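# Lay four long profiles flat along the cart floor

## Task

Place all four long profiles so they lie flat on the floor of the cart, next to one another and running along the cart's length; anything already placed correctly must still be correct at the finish; at the end both grippers must be empty and withdrawn from the cart, the robot must be upright and untilted, and it must be in contact with nothing.

## Robot and tools

ROBOT. A Rainbow Robotics RB-Y1: a wheeled base (two drive wheels, two rear casters), a folding torso (leg with ankle, knee, hip), a head with head_camera, and two arms, each with a parallel gripper and a wrist camera (left_wrist_camera, right_wrist_camera) whose case juts sideways and can collide. Base footprint 0.66 m long by 0.58 m wide, front edge 0.10 m ahead of the drive axle; with the starting arm pose the camera cases make it up to 0.73 m wide. The base drives forward/back and turns only, never sideways. A loose object may occasionally get nudged by something external.

FRAMES. All positions are metres. Base frame: origin on the floor between the drive wheels, x forward, y left, z up. chest, left_hand and right_hand are reported in it; a hand point lies between its finger pads, fingers point along the hand's -z, and close along its x. Printed hand positions drift from truth at long reach or under load. base_odometry is in the odometry frame (the base frame where the scene began), heading in rad from -3.142 to 3.142, positive left; it counts wheel turns only, so slip looks like travel and contact-induced turns are missed.

move. Optional parts: base, joints, min_time_s, contact_limits, cameras, blocking. With no action it just reports state and images. base is one velocity command, not a position: {"x_m_s", "turn_rad_s", "for_s"}; x_m_s is forward speed (0.005 to 0.4 m/s either sign, or 0), turn_rad_s is leftward turn rate (0.02 to 1.509 rad/s either sign, or 0), for_s is how long it is sent (0.1 to 5 s, rounded to 1/30 s). Omitted speeds are 0. Acceleration is 0.4 m/s² (turning 0.5 rad/s²), so the base coasts to a halt up to 1 s (turns 3.1 s) after for_s; distance is roughly speed × for_s. If |x_m_s| + 0.27 × |turn_rad_s| exceeds 0.4 both are scaled down. Tiny commands may undershoot.
joints is a single object keyed by joint name; every value is an absolute target, radians except grippers (metres of opening). Ranges: torso_squat_rad 0 to 1.2; torso_shift_rad -0.3 to 0.6; torso_pitch_rad -0.2 to 1.4 (positive bows forward); torso_yaw_rad -1.5 to 1.5 (positive left; raise both arms sideways 0.2 rad or more first). Per arm (left_ / right_ prefixes): shoulder_pitch -2.356 to 2.356 (negative swings forward/up); shoulder_roll left 0 to 3.141, right -3.141 to 0 (outward lift); shoulder_yaw -2.094 to 2.094 (positive to the left on both); elbow -2.617 to 0.01 (negative bends); forearm_roll -3.141 to 3.141; wrist_pitch -1.57 to 1.919; hand_roll -2.705 to 2.705; gripper_m 0 to 0.1. head_pan_rad -0.523 to 0.523, head_tilt_rad -0.35 to 1.57 (positive looks down). Torso combinations must also hold: squat + shift <= 1.52; squat - shift + pitch <= 1.57; shift + 0.5 pitch - 0.4 squat <= 0.7; shift + 0.3 pitch - 0.5 squat <= 0.39, else the torso stops partway with off_target.
min_time_s (0.1 to 8 s) sets the shortest duration of arm, head and torso motions. contact_limits, keyed left_gripper_m / right_gripper_m, sets gripping current in mA (200 to 672.5, start 672.5) and persists. To grasp, command an opening at least 0.005 m narrower than the part; off_target or done are both normal then. blocking true (default) returns when all motion rests; false returns in about 0.5 s while motion continues. cameras: list of camera names, "all", or [] for none. Unknown keys make the call invalid; out-of-range values get it refused, and a refusal or unrequested stop cancels the rest of that reply's move/wait/finished_scene calls.

wait: seconds 0 to 10, returns state and images, early if moves finish. stop: brakes all running motions. zoom_image: camera plus region [x0, y0, x1, y1] in image pixels, origin top-left, at most 504 by 504. finished_scene: scene (current number) and check (your per-condition evidence); the first call only records the check so you can still fix things, the second, in a later reply, ends the scene irreversibly.

RESULTS. The move line is done or the worst status. Status words: moving, done (base: velocity sent for full time, maybe with note of how long), off_target (rested short, maybe still pushing), stopped, not_followed (arm collision check withheld targets, see cause:), contact_stop (torso only), time_out, limit_stop_at_<name> (joint limit or body-collision guard; own_body_* names the nearby part), torque_fault, limit_stop_at_motor_heat. A contact_stop or time_out halts the whole torso or arm group. on_its_own lists uncommanded behaviour; 'held at' is a target. motor_effort gives wheel effort in percent (peak in brackets); a resting reading beyond about 30 suggests pushing. wheel_motors_off = 1 means wheels switched off for 2 s after stalling. Wrist force/torque are raw, uncalibrated, include gripper and load weight. Joint torques, motor temperatures and a pictures line (image order) also appear.

AVOID. Never let the arms strike or squeeze each other, including grippers and camera cases; a hard press ends the scene. Contact torque at a joint's limit (shoulders 63, elbow 32.4, forearm/wrist/hand 22.5 N m; held weight counts) freezes everything for 10 s. Motors hitting 80 °C brake an arm for 30 to 60 s; avoid holding loads or stretched poses long. Each arm is rated for 3 kg; heavy loads far forward can tip the robot. The base keeps driving into furniture and can tip if the upper body snags under a table edge. Do not drop, slam or release moving parts. Finish released, clear of the cart, upright, touching nothing.

Each tool is called in YAML: its name, and indented under it one key for each argument.

## Session

move:

Scene clock: 0.00 s.
Joint torques (N m): no reading
Motor temperatures (°C): left_arm=[35 33 34 36 43 38 45] | right_arm=[38 41 34 41 42 41 38]
Wrist force (N): no reading
Wrist torque (N m): no reading
Wrist force, peak (N): no reading
base_odometry: x=+0.000 y=+0.000 heading=+0.000
base_status: not commanded
joint_positions: torso_squat_rad=+0.350 torso_shift_rad=+0.000 torso_pitch_rad=+0.000 torso_yaw_rad=+0.000 left_shoulder_pitch_rad=+0.020 left_shoulder_roll_rad=+0.015 left_shoulder_yaw_rad=-0.005 left_elbow_rad=-0.192 left_forearm_roll_rad=-0.008 left_wrist_pitch_rad=-0.045 left_hand_roll_rad=+0.025 left_gripper_m=+0.101 right_shoulder_pitch_rad=-0.036 right_shoulder_roll_rad=-0.016 right_shoulder_yaw_rad=+0.004 right_elbow_rad=-0.198 right_forearm_roll_rad=-0.043 right_wrist_pitch_rad=-0.006 right_hand_roll_rad=+0.044 right_gripper_m=+0.100 head_pan_rad=+0.000 head_tilt_rad=+0.400
joint_status: not commanded
wheel_motors_off: 0
motor_effort: left_wheel=+1 right_wheel=+1
chest: x=-0.2280 y=+0.0003 z=+1.2475 quat_wxyz=(+1.000, +0.000, +0.000, +0.000) (m; base frame)
left_hand: x=-0.1388 y=+0.2314 z=+0.5683 quat_wxyz=(+0.994, +0.006, -0.109, +0.008) (m; base frame)
right_hand: x=-0.1043 y=-0.2304 z=+0.5727 quat_wxyz=(+0.993, -0.008, -0.119, +0.009) (m; base frame)
pictures: head_camera, left_wrist_camera, right_wrist_camera

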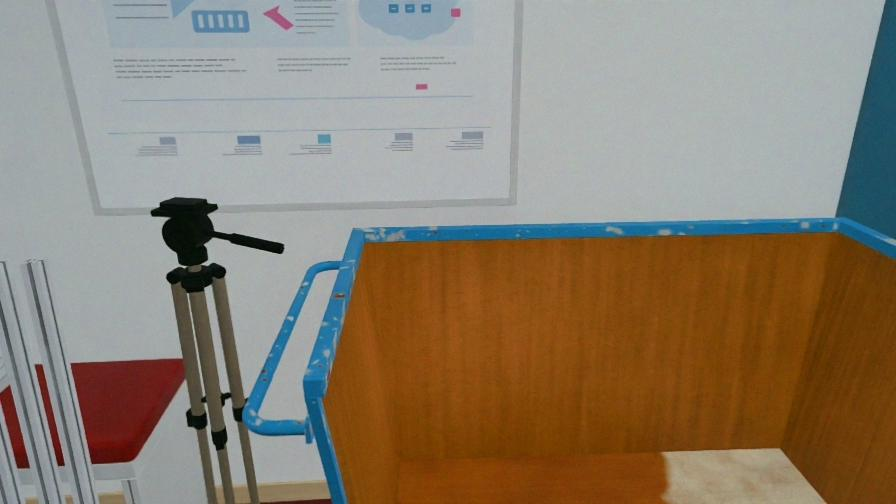

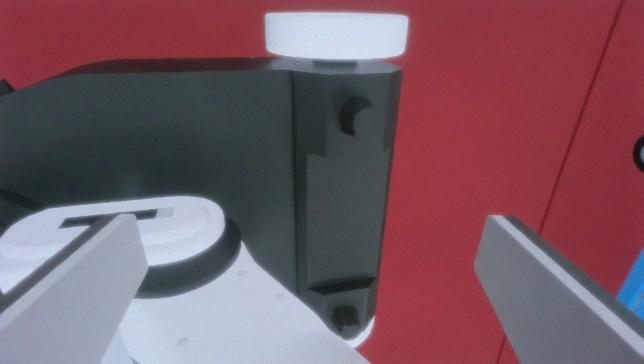

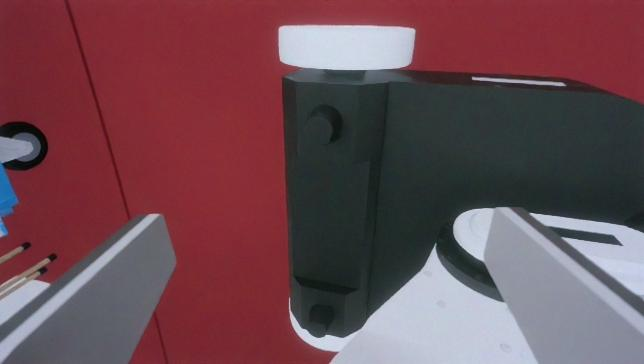

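move:
  joints: {"head_tilt_rad":0.8}
  cameras: ["head_camera"]

move:
  joints: {"head_tilt_rad":0.7,"head_pan_rad":0.52}
  cameras: ["head_camera"]

move:
  joints: {"head_tilt_rad":0.7,"head_pan_rad":-0.52}
  cameras: ["head_camera"]

Scene clock: 4.57 s.
Joint torques (N m): left_arm=[-1.9 0.81 -0.42 -1.27 -0.13 -0.51 0.39] | right_arm=[-3.71 -0.89 0.03 -1.96 0.1 -0.67 -0.12]
Motor temperatures (°C): left_arm=[35 33 34 36 43 38 45] | right_arm=[38 41 34 40 42 41 38]
Wrist force (N): left_arm=[-2.6 0.8 -8.6] | right_arm=[-6.6 -4.6 -11.7]
Wrist torque (N m): left_arm=[-0.34 -0.34 0.19] | right_arm=[0.06 -0.58 -0.36]
Wrist force, peak (N): left_arm=[-3.0 0.8 -9.2] | right_arm=[-6.8 -4.6 -12.0]
move: done
base_odometry: x=+0.000 y=+0.000 heading=+0.000
base_status: not commanded
joint_positions: torso_squat_rad=+0.350 torso_shift_rad=+0.000 torso_pitch_rad=+0.000 torso_yaw_rad=+0.000 left_shoulder_pitch_rad=+0.020 left_shoulder_roll_rad=+0.015 left_shoulder_yaw_rad=-0.005 left_elbow_rad=-0.192 left_forearm_roll_rad=-0.008 left_wrist_pitch_rad=-0.045 left_hand_roll_rad=+0.025 left_gripper_m=+0.101 right_shoulder_pitch_rad=-0.036 right_shoulder_roll_rad=-0.016 right_shoulder_yaw_rad=+0.004 right_elbow_rad=-0.198 right_forearm_roll_rad=-0.043 right_wrist_pitch_rad=-0.006 right_hand_roll_rad=+0.044 right_gripper_m=+0.100 head_pan_rad=+0.000 head_tilt_rad=+0.800
joint_status: all done
wheel_motors_off: 0
motor_effort: left_wheel=+0(1) right_wheel=+1(3)
chest: x=-0.2280 y=+0.0003 z=+1.2475 quat_wxyz=(+1.000, +0.000, +0.000, +0.000) (m; base frame)
left_hand: x=-0.1388 y=+0.2314 z=+0.5683 quat_wxyz=(+0.994, +0.006, -0.109, +0.008) (m; base frame)
right_hand: x=-0.1043 y=-0.2304 z=+0.5727 quat_wxyz=(+0.993, -0.008, -0.119, +0.009) (m; base frame)
pictures: head_camera
camera_calibration:
head_camera: T_world_to_cam=[[-0.0582937, -0.998212, 0.0132048, -0.0251559], [-0.682004, 0.0301613, -0.730727, 0.974042], [0.729022, -0.0516025, -0.682542, 1.07942], [0, 0, 0, 1]] pos_world=[-0.12409, 0.00121162, 1.44884]

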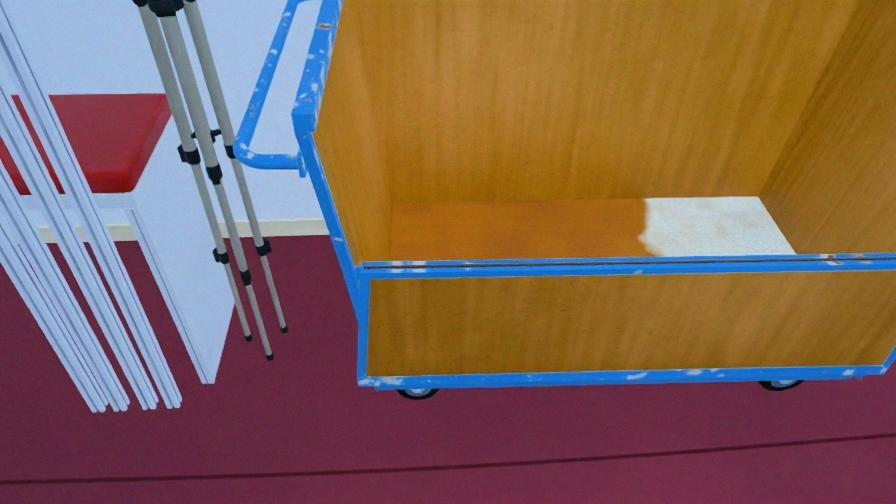

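Scene clock: 5.57 s.
Joint torques (N m): left_arm=[-1.48 0.76 -0.58 -1.16 -0.15 -0.4 0.21] | right_arm=[-4.03 -0.67 -0.26 -2 0.24 -0.49 -0.34]
Motor temperatures (°C): left_arm=[35 33 34 36 43 38 45] | right_arm=[38 41 34 40 42 41 38]
Wrist force (N): left_arm=[-2.4 0.4 -8.9] | right_arm=[-6.4 -4.6 -11.7]
Wrist torque (N m): left_arm=[-0.29 -0.33 0.19] | right_arm=[0.08 -0.56 -0.36]
Wrist force, peak (N): left_arm=[-2.9 0.5 -9.1] | right_arm=[-6.8 -4.7 -11.9]
move: done
base_odometry: x=+0.000 y=+0.000 heading=+0.000
base_status: not commanded
joint_positions: torso_squat_rad=+0.350 torso_shift_rad=+0.000 torso_pitch_rad=+0.000 torso_yaw_rad=+0.000 left_shoulder_pitch_rad=+0.020 left_shoulder_roll_rad=+0.015 left_shoulder_yaw_rad=-0.005 left_elbow_rad=-0.192 left_forearm_roll_rad=-0.008 left_wrist_pitch_rad=-0.045 left_hand_roll_rad=+0.025 left_gripper_m=+0.101 right_shoulder_pitch_rad=-0.036 right_shoulder_roll_rad=-0.016 right_shoulder_yaw_rad=+0.004 right_elbow_rad=-0.198 right_forearm_roll_rad=-0.043 right_wrist_pitch_rad=-0.006 right_hand_roll_rad=+0.044 right_gripper_m=+0.100 head_pan_rad=+0.520 head_tilt_rad=+0.700
joint_status: all done
wheel_motors_off: 0
motor_effort: left_wheel=+1(1) right_wheel=-1(3)
chest: x=-0.2280 y=+0.0003 z=+1.2475 quat_wxyz=(+1.000, +0.000, +0.000, +0.000) (m; base frame)
left_hand: x=-0.1388 y=+0.2314 z=+0.5683 quat_wxyz=(+0.994, +0.006, -0.109, +0.008) (m; base frame)
right_hand: x=-0.1043 y=-0.2304 z=+0.5727 quat_wxyz=(+0.993, -0.008, -0.119, +0.009) (m; base frame)
pictures: head_camera
camera_calibration:
head_camera: T_world_to_cam=[[0.444564, -0.895718, 0.007245, 0.0870103], [-0.540899, -0.27489, -0.794898, 1.09614], [0.713996, 0.349464, -0.606699, 0.966354], [0, 0, 0, 1]] pos_world=[-0.135751, 0.0415489, 1.45698]

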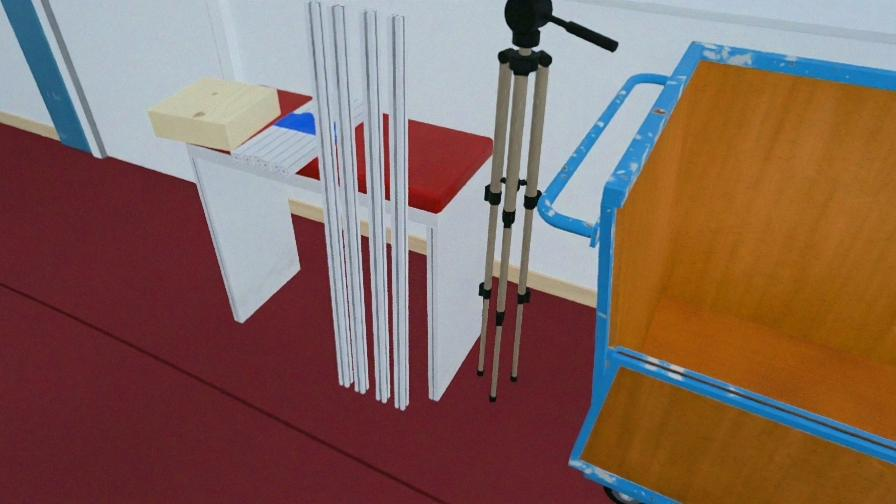

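Scene clock: 6.93 s.
Joint torques (N m): left_arm=[-2.02 -0.35 -0.18 -1.19 -0.02 -0.38 0.34] | right_arm=[-3.41 -0.77 -0.36 -1.77 0.01 -0.62 -0.23]
Motor temperatures (°C): left_arm=[35 33 34 36 43 38 45] | right_arm=[38 41 34 40 42 41 38]
Wrist force (N): left_arm=[-2.5 0.7 -8.9] | right_arm=[-6.6 -4.5 -11.9]
Wrist torque (N m): left_arm=[-0.33 -0.32 0.21] | right_arm=[0.06 -0.58 -0.37]
Wrist force, peak (N): left_arm=[-2.7 0.4 -9.2] | right_arm=[-6.7 -4.7 -12.1]
move: done
base_odometry: x=+0.000 y=+0.000 heading=+0.000
base_status: not commanded
joint_positions: torso_squat_rad=+0.350 torso_shift_rad=+0.000 torso_pitch_rad=+0.000 torso_yaw_rad=+0.000 left_shoulder_pitch_rad=+0.020 left_shoulder_roll_rad=+0.015 left_shoulder_yaw_rad=-0.005 left_elbow_rad=-0.192 left_forearm_roll_rad=-0.008 left_wrist_pitch_rad=-0.045 left_hand_roll_rad=+0.025 left_gripper_m=+0.101 right_shoulder_pitch_rad=-0.036 right_shoulder_roll_rad=-0.016 right_shoulder_yaw_rad=+0.004 right_elbow_rad=-0.198 right_forearm_roll_rad=-0.043 right_wrist_pitch_rad=-0.006 right_hand_roll_rad=+0.044 right_gripper_m=+0.100 head_pan_rad=-0.520 head_tilt_rad=+0.700
joint_status: all done
wheel_motors_off: 0
motor_effort: left_wheel=+1(1) right_wheel=+0(2)
chest: x=-0.2280 y=+0.0003 z=+1.2475 quat_wxyz=(+1.000, +0.000, +0.000, +0.000) (m; base frame)
left_hand: x=-0.1388 y=+0.2314 z=+0.5683 quat_wxyz=(+0.994, +0.006, -0.109, +0.008) (m; base frame)
right_hand: x=-0.1043 y=-0.2304 z=+0.5727 quat_wxyz=(+0.993, -0.008, -0.119, +0.009) (m; base frame)
pictures: head_camera
camera_calibration:
head_camera: T_world_to_cam=[[-0.547389, -0.836847, 0.00720108, -0.117292], [-0.510362, 0.326988, -0.795367, 1.10283], [0.663246, -0.43905, -0.606085, 0.95538], [0, 0, 0, 1]] pos_world=[-0.135013, -0.0393091, 1.45704]

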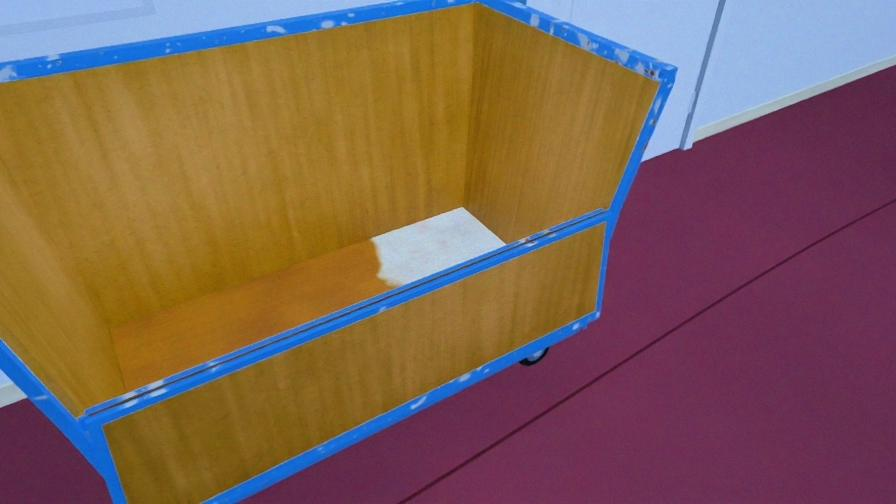

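move:
  joints: {"head_tilt_rad":0.7,"head_pan_rad":0.52}
  cameras: ["head_camera"]

zoom_image:
  camera: "head_camera"
  region: [140, 0, 500, 202]

zoom_image:
  camera: "head_camera"
  region: [260, 260, 520, 460]

Scene clock: 12.17 s.
Joint torques (N m): left_arm=[-1.38 0.39 -0.33 -1.15 -0.29 -0.45 0.06] | right_arm=[-3.84 -0.85 0.13 -1.86 0.29 -0.64 -0.23]
Motor temperatures (°C): left_arm=[35 33 34 36 43 38 45] | right_arm=[38 41 34 40 42 41 38]
Wrist force (N): left_arm=[-2.6 0.5 -8.5] | right_arm=[-6.5 -4.6 -11.6]
Wrist torque (N m): left_arm=[-0.31 -0.33 0.19] | right_arm=[0.06 -0.58 -0.36]
Wrist force, peak (N): left_arm=[-2.6 0.7 -9.1] | right_arm=[-6.6 -4.8 -12.1]
move: done
base_odometry: x=+0.000 y=+0.000 heading=+0.000
base_status: not commanded
joint_positions: torso_squat_rad=+0.350 torso_shift_rad=+0.000 torso_pitch_rad=+0.000 torso_yaw_rad=+0.000 left_shoulder_pitch_rad=+0.020 left_shoulder_roll_rad=+0.015 left_shoulder_yaw_rad=-0.005 left_elbow_rad=-0.192 left_forearm_roll_rad=-0.008 left_wrist_pitch_rad=-0.045 left_hand_roll_rad=+0.025 left_gripper_m=+0.101 right_shoulder_pitch_rad=-0.036 right_shoulder_roll_rad=-0.016 right_shoulder_yaw_rad=+0.004 right_elbow_rad=-0.198 right_forearm_roll_rad=-0.043 right_wrist_pitch_rad=-0.006 right_hand_roll_rad=+0.044 right_gripper_m=+0.100 head_pan_rad=+0.520 head_tilt_rad=+0.700
joint_status: all done
wheel_motors_off: 0
motor_effort: left_wheel=+0(1) right_wheel=+1(3)
chest: x=-0.2280 y=+0.0003 z=+1.2475 quat_wxyz=(+1.000, +0.000, +0.000, +0.000) (m; base frame)
left_hand: x=-0.1388 y=+0.2314 z=+0.5683 quat_wxyz=(+0.994, +0.006, -0.109, +0.008) (m; base frame)
right_hand: x=-0.1043 y=-0.2304 z=+0.5727 quat_wxyz=(+0.993, -0.008, -0.119, +0.009) (m; base frame)
pictures: head_camera
camera_calibration:
head_camera: T_world_to_cam=[[0.444563, -0.895718, 0.00724491, 0.08701], [-0.5409, -0.274889, -0.794898, 1.09614], [0.713997, 0.349464, -0.606699, 0.966354], [0, 0, 0, 1]] pos_world=[-0.135751, 0.0415487, 1.45698]

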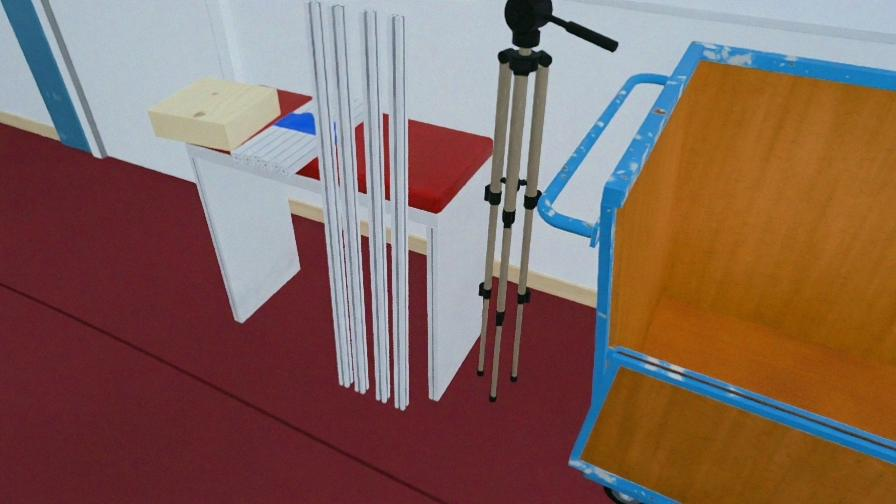

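Scaled by 1.400 from the camera's 896x504 image, which has a finer 1280x720 frame.

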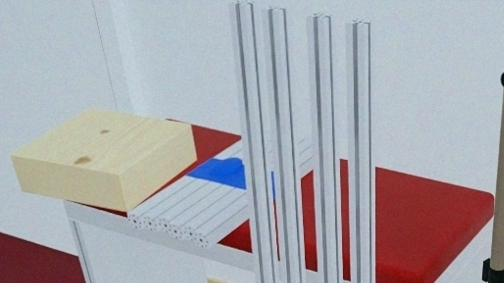

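Scaled by 1.938 from the camera's 896x504 image, which has a finer 1280x720 frame.

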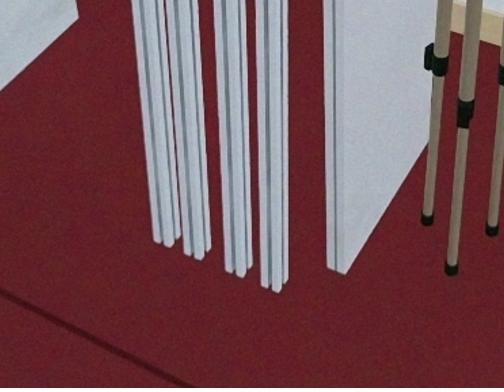

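move:
  base: {"turn_rad_s":0.6,"for_s":2.0}
  joints: {"torso_squat_rad":1.0,"torso_pitch_rad":0.5,"torso_shift_rad":0.0,"left_shoulder_pitch_rad":-0.5,"right_shoulder_pitch_rad":-0.5,"head_tilt_rad":0.4}
  cameras: ["head_camera"]

Scene clock: 103.43 s.
Joint torques (N m): left_arm=[-4.1 -1.22 -0.3 -2.13 -0.17 -0.89 0.06] | right_arm=[-3.81 0.06 0.38 -1.69 0.28 -0.66 -0.4]
Motor temperatures (°C): left_arm=[35 33 34 36 43 38 45] | right_arm=[37 40 34 40 42 41 38]
Wrist force (N): left_arm=[-2.9 0.2 -8.8] | right_arm=[-7.0 -4.7 -11.8]
Wrist torque (N m): left_arm=[-0.26 -0.37 0.18] | right_arm=[0.09 -0.65 -0.33]
Wrist force, peak (N): left_arm=[-3.5 0.2 -11.6] | right_arm=[-7.5 -4.4 -15.3]
move: limit_stop_at_own_body_left_arm
base_odometry: x=+0.000 y=+0.000 heading=+1.199
base_status: done (sent for 2 of 2 s)
joint_positions: torso_squat_rad=+0.922 torso_shift_rad=+0.000 torso_pitch_rad=+0.440 torso_yaw_rad=+0.000 left_shoulder_pitch_rad=-0.500 left_shoulder_roll_rad=+0.015 left_shoulder_yaw_rad=-0.005 left_elbow_rad=-0.192 left_forearm_roll_rad=-0.008 left_wrist_pitch_rad=-0.045 left_hand_roll_rad=+0.025 left_gripper_m=+0.101 right_shoulder_pitch_rad=-0.500 right_shoulder_roll_rad=-0.016 right_shoulder_yaw_rad=+0.004 right_elbow_rad=-0.198 right_forearm_roll_rad=-0.043 right_wrist_pitch_rad=-0.006 right_hand_roll_rad=+0.044 right_gripper_m=+0.100 head_pan_rad=+0.520 head_tilt_rad=+0.400
joint_status: torso_squat_rad limit_stop_at_own_body_left_arm (moved +0.572 of +0.650); torso_pitch_rad limit_stop_at_own_body_left_arm (moved +0.440 of +0.500); the others done
wheel_motors_off: 0
on_its_own: torso_squat_rad is held at +0.922, not at your +1.000, since a limit_stop_at_own_body_left_arm; torso_pitch_rad is held at +0.440, not at your +0.500, since a limit_stop_at_own_body_left_arm
motor_effort: left_wheel=+1(51) right_wheel=+12(58)
chest: x=-0.0962 y=+0.0003 z=+0.9836 quat_wxyz=(+0.976, +0.000, +0.218, +0.000) (m; base frame)
left_hand: x=+0.0628 y=+0.1838 z=+0.3026 quat_wxyz=(+0.988, -0.022, -0.134, -0.075) (m; base frame)
right_hand: x=+0.0573 y=-0.1857 z=+0.3011 quat_wxyz=(+0.989, +0.019, -0.118, +0.083) (m; base frame)
pictures: head_camera
camera_calibration:
head_camera: T_world_to_cam=[[0.398253, -0.895411, -0.199084, 0.232355], [-0.683274, -0.144781, -0.715664, 0.889679], [0.61199, 0.421044, -0.66947, 0.708981], [0, 0, 0, 1]] pos_world=[0.0814687, 0.0383498, 1.15761]

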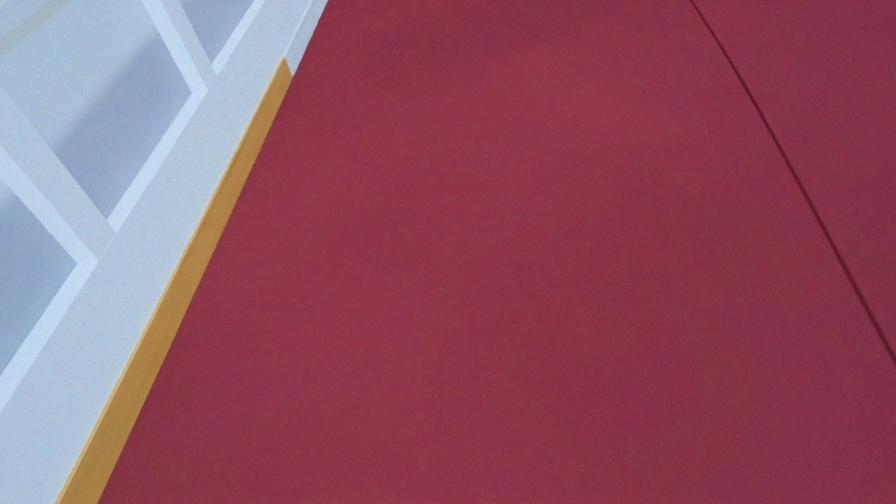

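move:
  base: {"turn_rad_s":0.2,"for_s":0.5}
  joints: {"left_shoulder_pitch_rad":-0.3,"left_shoulder_roll_rad":0.2,"left_elbow_rad":-2.0,"right_shoulder_pitch_rad":-0.524,"right_shoulder_roll_rad":-0.05,"right_elbow_rad":-0.901,"right_wrist_pitch_rad":-0.485,"right_hand_roll_rad":1.57,"right_forearm_roll_rad":0,"right_shoulder_yaw_rad":0,"right_gripper_m":0.06,"head_tilt_rad":0.3}
  cameras: []

move:
  base: {"x_m_s":0.25,"for_s":3.64}
  joints: {"torso_squat_rad":1.0}
  cameras: []

move:
  base: {"turn_rad_s":-0.6,"for_s":2.165}
  joints: {"head_pan_rad":0}

Scene clock: 128.73 s.
Joint torques (N m): left_arm=[-10.76 2.96 1.1 -9.08 -0.43 -1.4 0.27] | right_arm=[-9.78 -1.54 0.19 -8.7 0.31 -2.11 -0.65]
Motor temperatures (°C): left_arm=[35 33 34 36 43 38 45] | right_arm=[37 40 33 40 42 41 38]
Wrist force (N): left_arm=[-6.7 -1.0 0.0] | right_arm=[-4.5 2.2 -6.5]
Wrist torque (N m): left_arm=[-0.16 -0.58 0.29] | right_arm=[-0.40 -0.48 -0.34]
Wrist force, peak (N): left_arm=[-3.6 -0.5 -8.9] | right_arm=[-9.1 -4.2 -11.7]
move: limit_stop_at_own_body_base
base_odometry: x=+0.000 y=+0.000 heading=+1.299
base_status: done (sent for 0.5 of 0.5 s)
joint_positions: torso_squat_rad=+0.922 torso_shift_rad=+0.000 torso_pitch_rad=+0.440 torso_yaw_rad=+0.000 left_shoulder_pitch_rad=-0.500 left_shoulder_roll_rad=+0.200 left_shoulder_yaw_rad=-0.005 left_elbow_rad=-2.000 left_forearm_roll_rad=-0.008 left_wrist_pitch_rad=-0.045 left_hand_roll_rad=+0.025 left_gripper_m=+0.101 right_shoulder_pitch_rad=-0.524 right_shoulder_roll_rad=-0.050 right_shoulder_yaw_rad=+0.000 right_elbow_rad=-0.901 right_forearm_roll_rad=+0.000 right_wrist_pitch_rad=-0.485 right_hand_roll_rad=+1.570 right_gripper_m=+0.060 head_pan_rad=+0.520 head_tilt_rad=+0.300
joint_status: left_shoulder_pitch_rad limit_stop_at_own_body_base (moved +0.000 of +0.200); the others done
wheel_motors_off: 0
on_its_own: torso_squat_rad is held at +0.922, not at your +1.000, since a limit_stop_at_own_body_left_arm; torso_pitch_rad is held at +0.440, not at your +0.500, since a limit_stop_at_own_body_left_arm; left_shoulder_pitch_rad is held at -0.500, not at your -0.300, since a limit_stop_at_own_body_base
motor_effort: left_wheel=+1(14) right_wheel=+14(39)
chest: x=-0.0962 y=+0.0003 z=+0.9836 quat_wxyz=(+0.976, +0.000, +0.218, +0.000) (m; base frame)
left_hand: x=+0.4181 y=+0.1536 z=+0.9808 quat_wxyz=(+0.499, -0.036, -0.859, -0.108) (m; base frame)
right_hand: x=+0.3993 y=-0.1477 z=+0.5804 quat_wxyz=(+0.479, -0.430, -0.501, +0.578) (m; base frame)
pictures: none
No camera images: "cameras" was empty.

not run: a stop that you did not command came earlier in this reply.

not run: a stop that you did not command came earlier in this reply.

move:
  base: {"x_m_s":0.25,"for_s":3.64}
  joints: {"torso_squat_rad":1.0,"right_shoulder_pitch_rad":-0.551,"right_shoulder_roll_rad":-0.048,"right_shoulder_yaw_rad":-0.18,"left_shoulder_pitch_rad":-0.2,"left_shoulder_roll_rad":0.4,"left_elbow_rad":-2.2}
  cameras: []

move:
  base: {"turn_rad_s":-0.6,"for_s":2.165}
  joints: {"head_pan_rad":0}

Scene clock: 160.57 s.
Joint torques (N m): left_arm=[-5.81 4.36 3.31 -9.3 -0.16 -1.58 0.15] | right_arm=[-10.06 -2.38 1.06 -9.4 0.31 -2.15 -0.66]
Motor temperatures (°C): left_arm=[35 33 34 38 43 38 45] | right_arm=[38 40 33 41 42 41 38]
Wrist force (N): left_arm=[-6.9 -2.2 -0.8] | right_arm=[-4.6 1.6 -6.3]
Wrist torque (N m): left_arm=[-0.11 -0.59 0.28] | right_arm=[-0.34 -0.44 -0.34]
Wrist force, peak (N): left_arm=[-8.2 -1.7 -0.2] | right_arm=[-5.8 1.5 -6.5]
move: done
base_odometry: x=+0.243 y=+0.875 heading=+1.300
base_status: done (sent for 3.63 of 3.63 s)
joint_positions: torso_squat_rad=+1.000 torso_shift_rad=+0.000 torso_pitch_rad=+0.440 torso_yaw_rad=+0.000 left_shoulder_pitch_rad=-0.200 left_shoulder_roll_rad=+0.400 left_shoulder_yaw_rad=-0.005 left_elbow_rad=-2.200 left_forearm_roll_rad=-0.008 left_wrist_pitch_rad=-0.045 left_hand_roll_rad=+0.025 left_gripper_m=+0.101 right_shoulder_pitch_rad=-0.551 right_shoulder_roll_rad=-0.048 right_shoulder_yaw_rad=-0.180 right_elbow_rad=-0.901 right_forearm_roll_rad=+0.000 right_wrist_pitch_rad=-0.485 right_hand_roll_rad=+1.570 right_gripper_m=+0.060 head_pan_rad=+0.520 head_tilt_rad=+0.300
joint_status: all done
wheel_motors_off: 0
on_its_own: torso_pitch_rad is held at +0.440, not at your +0.500, since a limit_stop_at_own_body_left_arm
motor_effort: left_wheel=+5(41) right_wheel=-11(46)
chest: x=-0.0962 y=+0.0003 z=+0.9387 quat_wxyz=(+0.976, +0.000, +0.218, +0.000) (m; base frame)
left_hand: x=+0.3578 y=+0.1912 z=+0.8959 quat_wxyz=(+0.529, +0.021, -0.826, -0.192) (m; base frame)
right_hand: x=+0.4175 y=-0.2197 z=+0.5483 quat_wxyz=(+0.525, -0.474, -0.474, +0.525) (m; base frame)
pictures: none
No camera images: "cameras" was empty.

Scene clock: 164.27 s.
Joint torques (N m): left_arm=[-5.84 4.56 3.39 -9.05 -0.18 -1.42 0.15] | right_arm=[-9.92 -1.86 1.27 -9.52 0.15 -2.14 -0.47]
Motor temperatures (°C): left_arm=[35 33 34 38 43 38 45] | right_arm=[38 40 33 41 42 41 38]
Wrist force (N): left_arm=[-7.2 -2.0 -1.2] | right_arm=[-4.5 1.9 -6.8]
Wrist torque (N m): left_arm=[-0.12 -0.62 0.28] | right_arm=[-0.37 -0.44 -0.35]
Wrist force, peak (N): left_arm=[-7.4 -2.3 -0.9] | right_arm=[-4.9 1.8 -6.7]
move: done
base_odometry: x=+0.243 y=+0.875 heading=+0.000
base_status: done (sent for 2.17 of 2.17 s)
joint_positions: torso_squat_rad=+1.000 torso_shift_rad=+0.000 torso_pitch_rad=+0.440 torso_yaw_rad=+0.000 left_shoulder_pitch_rad=-0.200 left_shoulder_roll_rad=+0.400 left_shoulder_yaw_rad=-0.005 left_elbow_rad=-2.200 left_forearm_roll_rad=-0.008 left_wrist_pitch_rad=-0.045 left_hand_roll_rad=+0.025 left_gripper_m=+0.101 right_shoulder_pitch_rad=-0.551 right_shoulder_roll_rad=-0.048 right_shoulder_yaw_rad=-0.180 right_elbow_rad=-0.901 right_forearm_roll_rad=+0.000 right_wrist_pitch_rad=-0.485 right_hand_roll_rad=+1.570 right_gripper_m=+0.060 head_pan_rad=+0.000 head_tilt_rad=+0.300
joint_status: all done
wheel_motors_off: 0
on_its_own: torso_pitch_rad is held at +0.440, not at your +0.500, since a limit_stop_at_own_body_left_arm
motor_effort: left_wheel=+13(36) right_wheel=-2(41)
chest: x=-0.0962 y=+0.0003 z=+0.9387 quat_wxyz=(+0.976, +0.000, +0.218, +0.000) (m; base frame)
left_hand: x=+0.3578 y=+0.1912 z=+0.8959 quat_wxyz=(+0.529, +0.021, -0.826, -0.192) (m; base frame)
right_hand: x=+0.4175 y=-0.2197 z=+0.5483 quat_wxyz=(+0.525, -0.474, -0.474, +0.525) (m; base frame)
pictures: head_camera, left_wrist_camera, right_wrist_camera
camera_calibration:
head_camera: T_world_to_cam=[[-0.0586356, -0.998233, 0.00962261, -0.00422377], [-0.636805, 0.0299788, -0.770442, 0.917871], [0.768792, -0.0513031, -0.637437, 0.64223], [0, 0, 0, 1]] pos_world=[0.0905156, 0.00121543, 1.11659]
left_wrist_camera: T_world_to_cam=[[-0.466075, -0.208186, 0.859903, -0.56447], [-0.568805, -0.673934, -0.47146, 0.786739], [0.677669, -0.708852, 0.195687, -0.20346], [0, 0, 0, 1]] pos_world=[0.322294, 0.268473, 0.896119]
right_wrist_camera: T_world_to_cam=[[0.00500767, -0.999809, -0.0189177, -0.209696], [-0.537733, 0.0132576, -0.843011, 0.719814], [0.843101, 0.0143942, -0.537563, 0.0199627], [0, 0, 0, 1]] pos_world=[0.371287, -0.219486, 0.613575]

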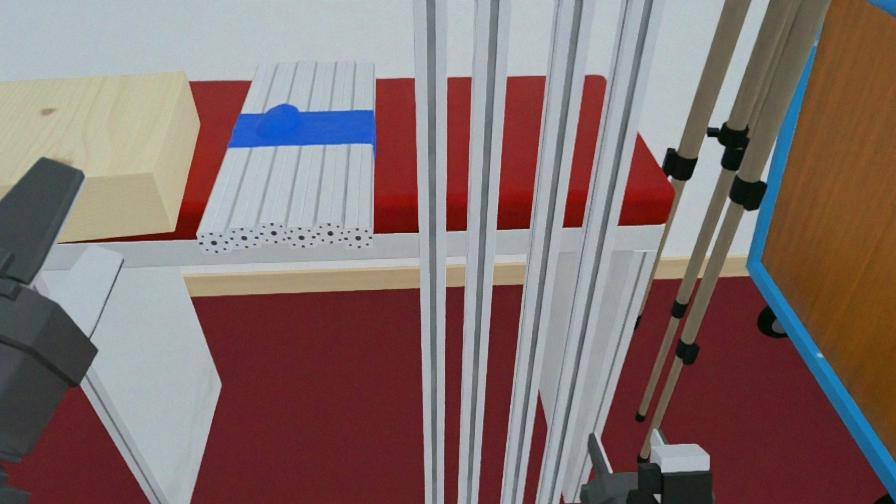

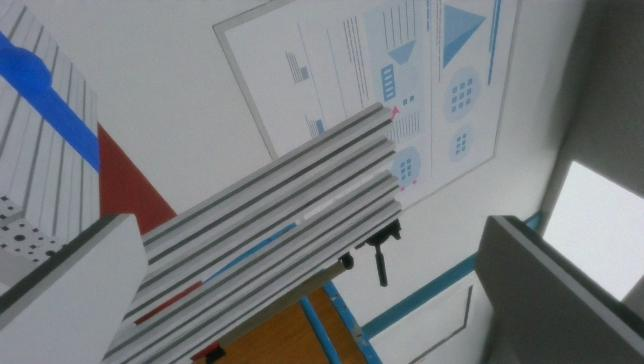

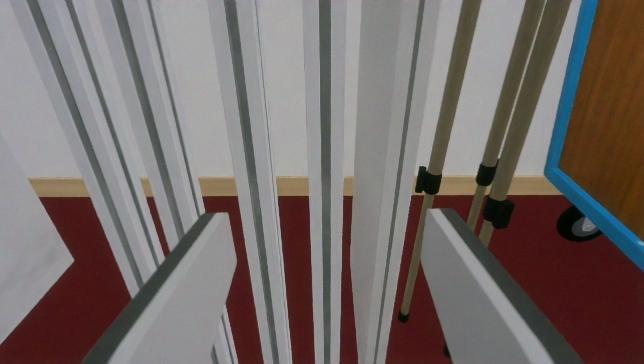

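move:
  base: {"x_m_s":0.15,"for_s":1.13}
  joints: {"right_gripper_m":0.05,"head_tilt_rad":0.7,"head_pan_rad":-0.2}
  cameras: ["head_camera","right_wrist_camera"]

zoom_image:
  camera: "right_wrist_camera"
  region: [160, 0, 480, 364]

Scene clock: 177.03 s.
Joint torques (N m): left_arm=[-6.35 4.33 3.06 -9.3 -0.26 -1.78 0.08] | right_arm=[-10.38 -2.33 0.75 -9.33 0.26 -2.15 -0.7]
Motor temperatures (°C): left_arm=[35 33 34 38 43 38 44] | right_arm=[38 40 33 42 42 41 38]
Wrist force (N): left_arm=[-6.9 -2.4 -0.6] | right_arm=[-4.6 1.8 -6.4]
Wrist torque (N m): left_arm=[-0.09 -0.57 0.28] | right_arm=[-0.36 -0.46 -0.34]
Wrist force, peak (N): left_arm=[-7.4 -2.4 -1.1] | right_arm=[-4.6 1.9 -6.8]
move: done
base_odometry: x=+0.413 y=+0.875 heading=-0.001
base_status: done (sent for 1.13 of 1.13 s)
joint_positions: torso_squat_rad=+1.000 torso_shift_rad=+0.000 torso_pitch_rad=+0.440 torso_yaw_rad=+0.000 left_shoulder_pitch_rad=-0.200 left_shoulder_roll_rad=+0.400 left_shoulder_yaw_rad=-0.005 left_elbow_rad=-2.200 left_forearm_roll_rad=-0.008 left_wrist_pitch_rad=-0.045 left_hand_roll_rad=+0.025 left_gripper_m=+0.101 right_shoulder_pitch_rad=-0.551 right_shoulder_roll_rad=-0.048 right_shoulder_yaw_rad=-0.180 right_elbow_rad=-0.901 right_forearm_roll_rad=+0.000 right_wrist_pitch_rad=-0.485 right_hand_roll_rad=+1.570 right_gripper_m=+0.050 head_pan_rad=-0.200 head_tilt_rad=+0.700
joint_status: all done
wheel_motors_off: 0
on_its_own: torso_pitch_rad is held at +0.440, not at your +0.500, since a limit_stop_at_own_body_left_arm
motor_effort: left_wheel=-7(47) right_wheel=+4(38)
chest: x=-0.0962 y=+0.0003 z=+0.9387 quat_wxyz=(+0.976, +0.000, +0.218, +0.000) (m; base frame)
left_hand: x=+0.3578 y=+0.1912 z=+0.8959 quat_wxyz=(+0.529, +0.021, -0.826, -0.192) (m; base frame)
right_hand: x=+0.4175 y=-0.2197 z=+0.5483 quat_wxyz=(+0.525, -0.474, -0.474, +0.525) (m; base frame)
pictures: head_camera, right_wrist_camera
camera_calibration:
head_camera: T_world_to_cam=[[-0.228895, -0.966543, 0.115767, -0.120594], [-0.870131, 0.149829, -0.469493, 0.585712], [0.43644, -0.208197, -0.875314, 0.909366], [0, 0, 0, 1]] pos_world=[0.0851589, -0.0149883, 1.08493]
right_wrist_camera: T_world_to_cam=[[0.00501053, -0.999808, -0.0189193, -0.209694], [-0.537724, 0.0132575, -0.843017, 0.719816], [0.843106, 0.0143973, -0.537554, 0.0199548], [0, 0, 0, 1]] pos_world=[0.371289, -0.219484, 0.613577]

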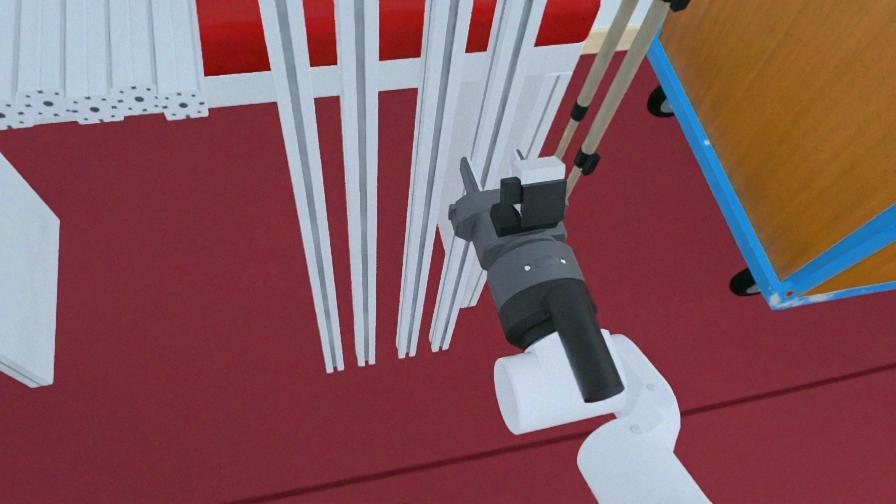

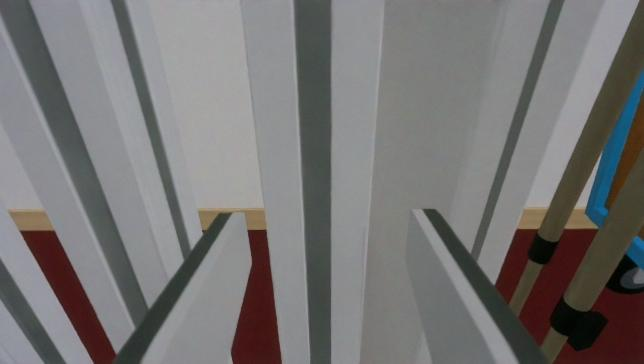

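Scaled by 1.385 from the camera's 644x364 image, which has a finer 920x520 frame.

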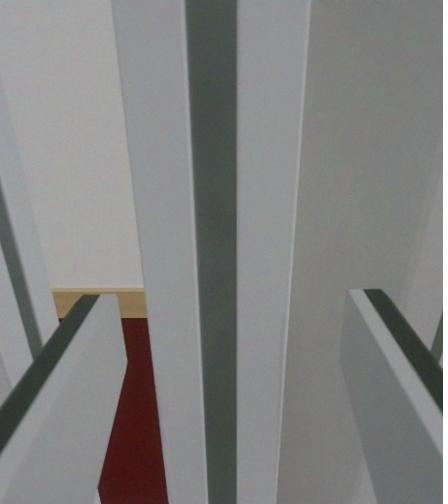

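move:
  joints: {"right_shoulder_yaw_rad":-0.166}
  cameras: []

move:
  base: {"x_m_s":0.08,"for_s":0.43}
  cameras: ["head_camera","right_wrist_camera"]

zoom_image:
  camera: "head_camera"
  region: [400, 80, 640, 260]

Scene clock: 184.17 s.
Joint torques (N m): left_arm=[-5.81 4.51 3.68 -9.21 -0.08 -1.5 0.44] | right_arm=[-10.57 -2.6 0.57 -9.71 0.22 -2.17 -0.45]
Motor temperatures (°C): left_arm=[35 33 34 38 43 38 44] | right_arm=[38 40 33 42 42 41 38]
Wrist force (N): left_arm=[-6.7 -2.6 -0.8] | right_arm=[-4.5 1.8 -6.4]
Wrist torque (N m): left_arm=[-0.05 -0.54 0.29] | right_arm=[-0.37 -0.45 -0.36]
Wrist force, peak (N): left_arm=[-7.3 -2.5 -1.1] | right_arm=[-5.2 1.7 -6.5]
move: done
base_odometry: x=+0.413 y=+0.875 heading=-0.001
base_status: not commanded
joint_positions: torso_squat_rad=+1.000 torso_shift_rad=+0.000 torso_pitch_rad=+0.440 torso_yaw_rad=+0.000 left_shoulder_pitch_rad=-0.200 left_shoulder_roll_rad=+0.400 left_shoulder_yaw_rad=-0.005 left_elbow_rad=-2.200 left_forearm_roll_rad=-0.008 left_wrist_pitch_rad=-0.045 left_hand_roll_rad=+0.025 left_gripper_m=+0.101 right_shoulder_pitch_rad=-0.551 right_shoulder_roll_rad=-0.048 right_shoulder_yaw_rad=-0.166 right_elbow_rad=-0.901 right_forearm_roll_rad=+0.000 right_wrist_pitch_rad=-0.485 right_hand_roll_rad=+1.570 right_gripper_m=+0.050 head_pan_rad=-0.200 head_tilt_rad=+0.700
joint_status: all done
wheel_motors_off: 0
on_its_own: torso_pitch_rad is held at +0.440, not at your +0.500, since a limit_stop_at_own_body_left_arm
motor_effort: left_wheel=-6(7) right_wheel=+5(9)
chest: x=-0.0962 y=+0.0003 z=+0.9387 quat_wxyz=(+0.976, +0.000, +0.218, +0.000) (m; base frame)
left_hand: x=+0.3578 y=+0.1912 z=+0.8959 quat_wxyz=(+0.529, +0.021, -0.826, -0.192) (m; base frame)
right_hand: x=+0.4174 y=-0.2135 z=+0.5482 quat_wxyz=(+0.521, -0.471, -0.477, +0.528) (m; base frame)
pictures: none
No camera images: "cameras" was empty.

Scene clock: 185.50 s.
Joint torques (N m): left_arm=[-7.08 4.61 3.46 -9.23 -0.02 -1.86 0.19] | right_arm=[-10.67 -2.62 0.43 -9.35 0.47 -2.1 -0.68]
Motor temperatures (°C): left_arm=[35 33 34 38 43 38 44] | right_arm=[38 40 33 42 42 41 38]
Wrist force (N): left_arm=[-7.4 -1.9 -0.8] | right_arm=[-4.5 1.6 -6.4]
Wrist torque (N m): left_arm=[-0.13 -0.65 0.29] | right_arm=[-0.34 -0.44 -0.35]
Wrist force, peak (N): left_arm=[-7.6 -2.3 -0.9] | right_arm=[-4.6 1.7 -7.0]
move: done
base_odometry: x=+0.448 y=+0.875 heading=-0.001
base_status: done (sent for 0.43 of 0.43 s)
joint_positions: torso_squat_rad=+1.000 torso_shift_rad=+0.000 torso_pitch_rad=+0.440 torso_yaw_rad=+0.000 left_shoulder_pitch_rad=-0.200 left_shoulder_roll_rad=+0.400 left_shoulder_yaw_rad=-0.005 left_elbow_rad=-2.200 left_forearm_roll_rad=-0.008 left_wrist_pitch_rad=-0.045 left_hand_roll_rad=+0.025 left_gripper_m=+0.101 right_shoulder_pitch_rad=-0.551 right_shoulder_roll_rad=-0.048 right_shoulder_yaw_rad=-0.166 right_elbow_rad=-0.901 right_forearm_roll_rad=+0.000 right_wrist_pitch_rad=-0.485 right_hand_roll_rad=+1.570 right_gripper_m=+0.050 head_pan_rad=-0.200 head_tilt_rad=+0.700
joint_status: not commanded
wheel_motors_off: 0
on_its_own: torso_pitch_rad is held at +0.440, not at your +0.500, since a limit_stop_at_own_body_left_arm
motor_effort: left_wheel=-9(19) right_wheel=+6(37)
chest: x=-0.0963 y=+0.0003 z=+0.9387 quat_wxyz=(+0.976, +0.000, +0.218, +0.000) (m; base frame)
left_hand: x=+0.3578 y=+0.1912 z=+0.8960 quat_wxyz=(+0.529, +0.021, -0.826, -0.192) (m; base frame)
right_hand: x=+0.4174 y=-0.2135 z=+0.5482 quat_wxyz=(+0.521, -0.471, -0.477, +0.528) (m; base frame)
pictures: head_camera, right_wrist_camera
camera_calibration:
head_camera: T_world_to_cam=[[-0.228897, -0.966543, 0.115758, -0.120589], [-0.870113, 0.149828, -0.469527, 0.585729], [0.436475, -0.208195, -0.875297, 0.909362], [0, 0, 0, 1]] pos_world=[0.0851343, -0.014988, 1.08494]
right_wrist_camera: T_world_to_cam=[[0.0189925, -0.999661, -0.0177855, -0.209939], [-0.537879, 0.00477927, -0.843009, 0.717923], [0.842808, 0.0255772, -0.537606, 0.0224642], [0, 0, 0, 1]] pos_world=[0.37121, -0.213873, 0.613559]

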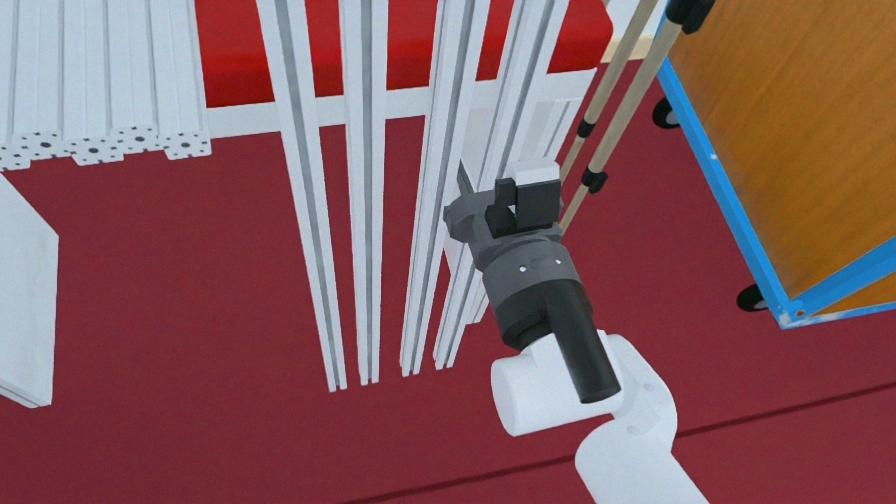

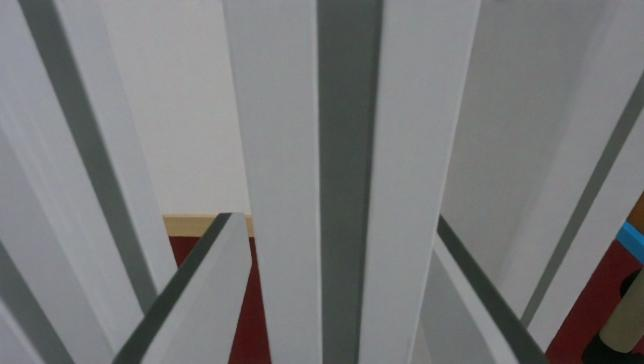

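Scaled by 2.100 from the camera's 896x504 image, which has a finer 1280x720 frame.

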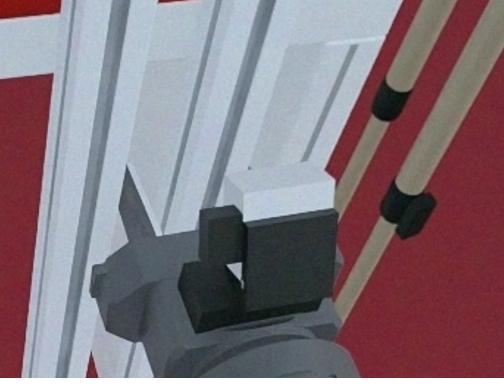

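move:
  base: {"x_m_s":-0.02,"for_s":0.4}
  cameras: []

move:
  joints: {"right_gripper_m":0.015}
  cameras: ["head_camera","right_wrist_camera"]

Scene clock: 197.70 s.
Joint torques (N m): left_arm=[-6.18 4.7 3 -8.89 -0.07 -1.58 0.06] | right_arm=[-10.49 -2.45 0.17 -9.58 0.55 -2.18 -0.74]
Motor temperatures (°C): left_arm=[35 33 34 38 43 38 44] | right_arm=[38 40 33 42 42 41 38]
Wrist force (N): left_arm=[-6.8 -2.2 -1.0] | right_arm=[-4.4 1.6 -6.5]
Wrist torque (N m): left_arm=[-0.10 -0.59 0.25] | right_arm=[-0.36 -0.44 -0.34]
Wrist force, peak (N): left_arm=[-7.5 -2.4 -1.3] | right_arm=[-4.5 1.6 -6.8]
move: done
base_odometry: x=+0.440 y=+0.875 heading=-0.001
base_status: done (sent for 0.4 of 0.4 s)
joint_positions: torso_squat_rad=+1.000 torso_shift_rad=+0.000 torso_pitch_rad=+0.440 torso_yaw_rad=+0.000 left_shoulder_pitch_rad=-0.200 left_shoulder_roll_rad=+0.400 left_shoulder_yaw_rad=-0.005 left_elbow_rad=-2.200 left_forearm_roll_rad=-0.008 left_wrist_pitch_rad=-0.045 left_hand_roll_rad=+0.025 left_gripper_m=+0.101 right_shoulder_pitch_rad=-0.551 right_shoulder_roll_rad=-0.048 right_shoulder_yaw_rad=-0.166 right_elbow_rad=-0.901 right_forearm_roll_rad=+0.000 right_wrist_pitch_rad=-0.485 right_hand_roll_rad=+1.570 right_gripper_m=+0.050 head_pan_rad=-0.200 head_tilt_rad=+0.700
joint_status: not commanded
wheel_motors_off: 0
on_its_own: torso_pitch_rad is held at +0.440, not at your +0.500, since a limit_stop_at_own_body_left_arm
motor_effort: left_wheel=-5(26) right_wheel=+5(13)
chest: x=-0.0963 y=+0.0003 z=+0.9387 quat_wxyz=(+0.976, +0.000, +0.218, +0.000) (m; base frame)
left_hand: x=+0.3578 y=+0.1912 z=+0.8960 quat_wxyz=(+0.529, +0.021, -0.826, -0.192) (m; base frame)
right_hand: x=+0.4174 y=-0.2135 z=+0.5482 quat_wxyz=(+0.521, -0.471, -0.477, +0.528) (m; base frame)
pictures: none
No camera images: "cameras" was empty.

Scene clock: 198.57 s.
Joint torques (N m): left_arm=[-6.84 4.37 3.08 -9.14 0.01 -1.86 0.26] | right_arm=[-10.69 -2.83 0.72 -9.67 0.53 -2.34 0.23]
Motor temperatures (°C): left_arm=[35 33 34 38 43 38 44] | right_arm=[38 40 33 42 42 41 38]
Wrist force (N): left_arm=[-6.9 -2.2 -0.8] | right_arm=[-3.4 1.6 -6.4]
Wrist torque (N m): left_arm=[-0.09 -0.61 0.27] | right_arm=[-0.32 -0.49 -1.00]
Wrist force, peak (N): left_arm=[-7.3 -2.0 -1.1] | right_arm=[-5.9 1.6 -6.2]
move: off_target
base_odometry: x=+0.440 y=+0.875 heading=-0.001
base_status: not commanded
joint_positions: torso_squat_rad=+1.000 torso_shift_rad=+0.000 torso_pitch_rad=+0.440 torso_yaw_rad=+0.000 left_shoulder_pitch_rad=-0.200 left_shoulder_roll_rad=+0.400 left_shoulder_yaw_rad=-0.005 left_elbow_rad=-2.200 left_forearm_roll_rad=-0.008 left_wrist_pitch_rad=-0.045 left_hand_roll_rad=+0.025 left_gripper_m=+0.101 right_shoulder_pitch_rad=-0.551 right_shoulder_roll_rad=-0.048 right_shoulder_yaw_rad=-0.166 right_elbow_rad=-0.901 right_forearm_roll_rad=+0.000 right_wrist_pitch_rad=-0.485 right_hand_roll_rad=+1.570 right_gripper_m=+0.030 head_pan_rad=-0.200 head_tilt_rad=+0.700
joint_status: right_gripper_m off_target (ended at +0.030, target +0.015)
wheel_motors_off: 0
on_its_own: torso_pitch_rad is held at +0.440, not at your +0.500, since a limit_stop_at_own_body_left_arm
motor_effort: left_wheel=-5(5) right_wheel=+8(8)
chest: x=-0.0963 y=+0.0003 z=+0.9387 quat_wxyz=(+0.976, +0.000, +0.218, +0.000) (m; base frame)
left_hand: x=+0.3578 y=+0.1912 z=+0.8960 quat_wxyz=(+0.529, +0.021, -0.826, -0.192) (m; base frame)
right_hand: x=+0.4174 y=-0.2135 z=+0.5482 quat_wxyz=(+0.521, -0.471, -0.477, +0.528) (m; base frame)
pictures: head_camera, right_wrist_camera
camera_calibration:
head_camera: T_world_to_cam=[[-0.228902, -0.966543, 0.115751, -0.120586], [-0.870098, 0.149828, -0.469555, 0.585744], [0.436502, -0.208196, -0.875283, 0.909357], [0, 0, 0, 1]] pos_world=[0.0851152, -0.0149882, 1.08494]
right_wrist_camera: T_world_to_cam=[[0.0190015, -0.999657, -0.0180504, -0.209755], [-0.537938, 0.00499606, -0.84297, 0.717932], [0.84277, 0.0257277, -0.537658, 0.0225544], [0, 0, 0, 1]] pos_world=[0.37118, -0.21385, 0.613535]

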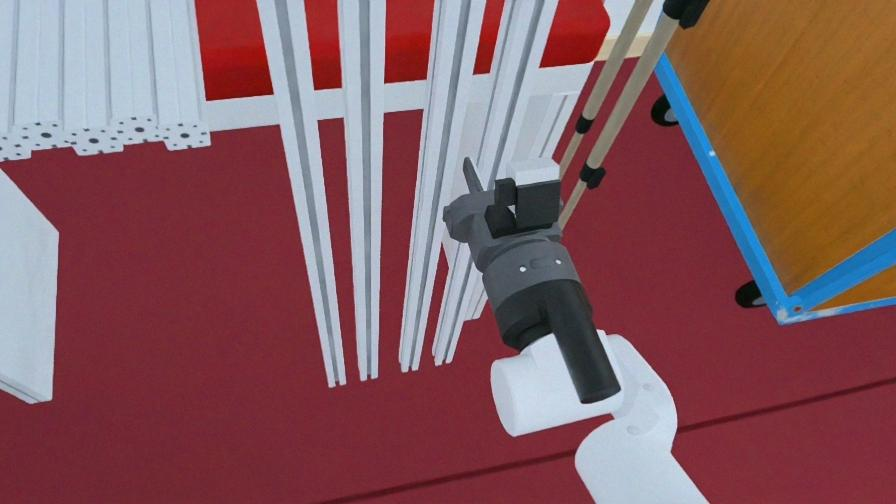

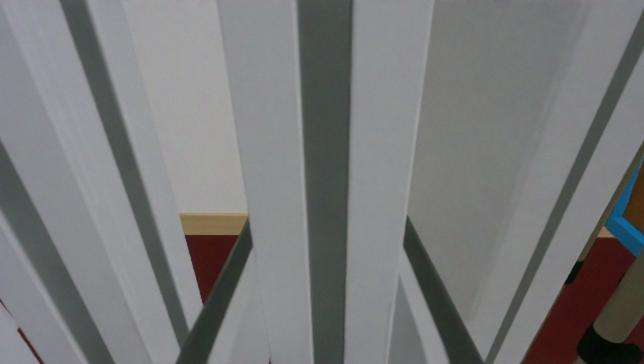

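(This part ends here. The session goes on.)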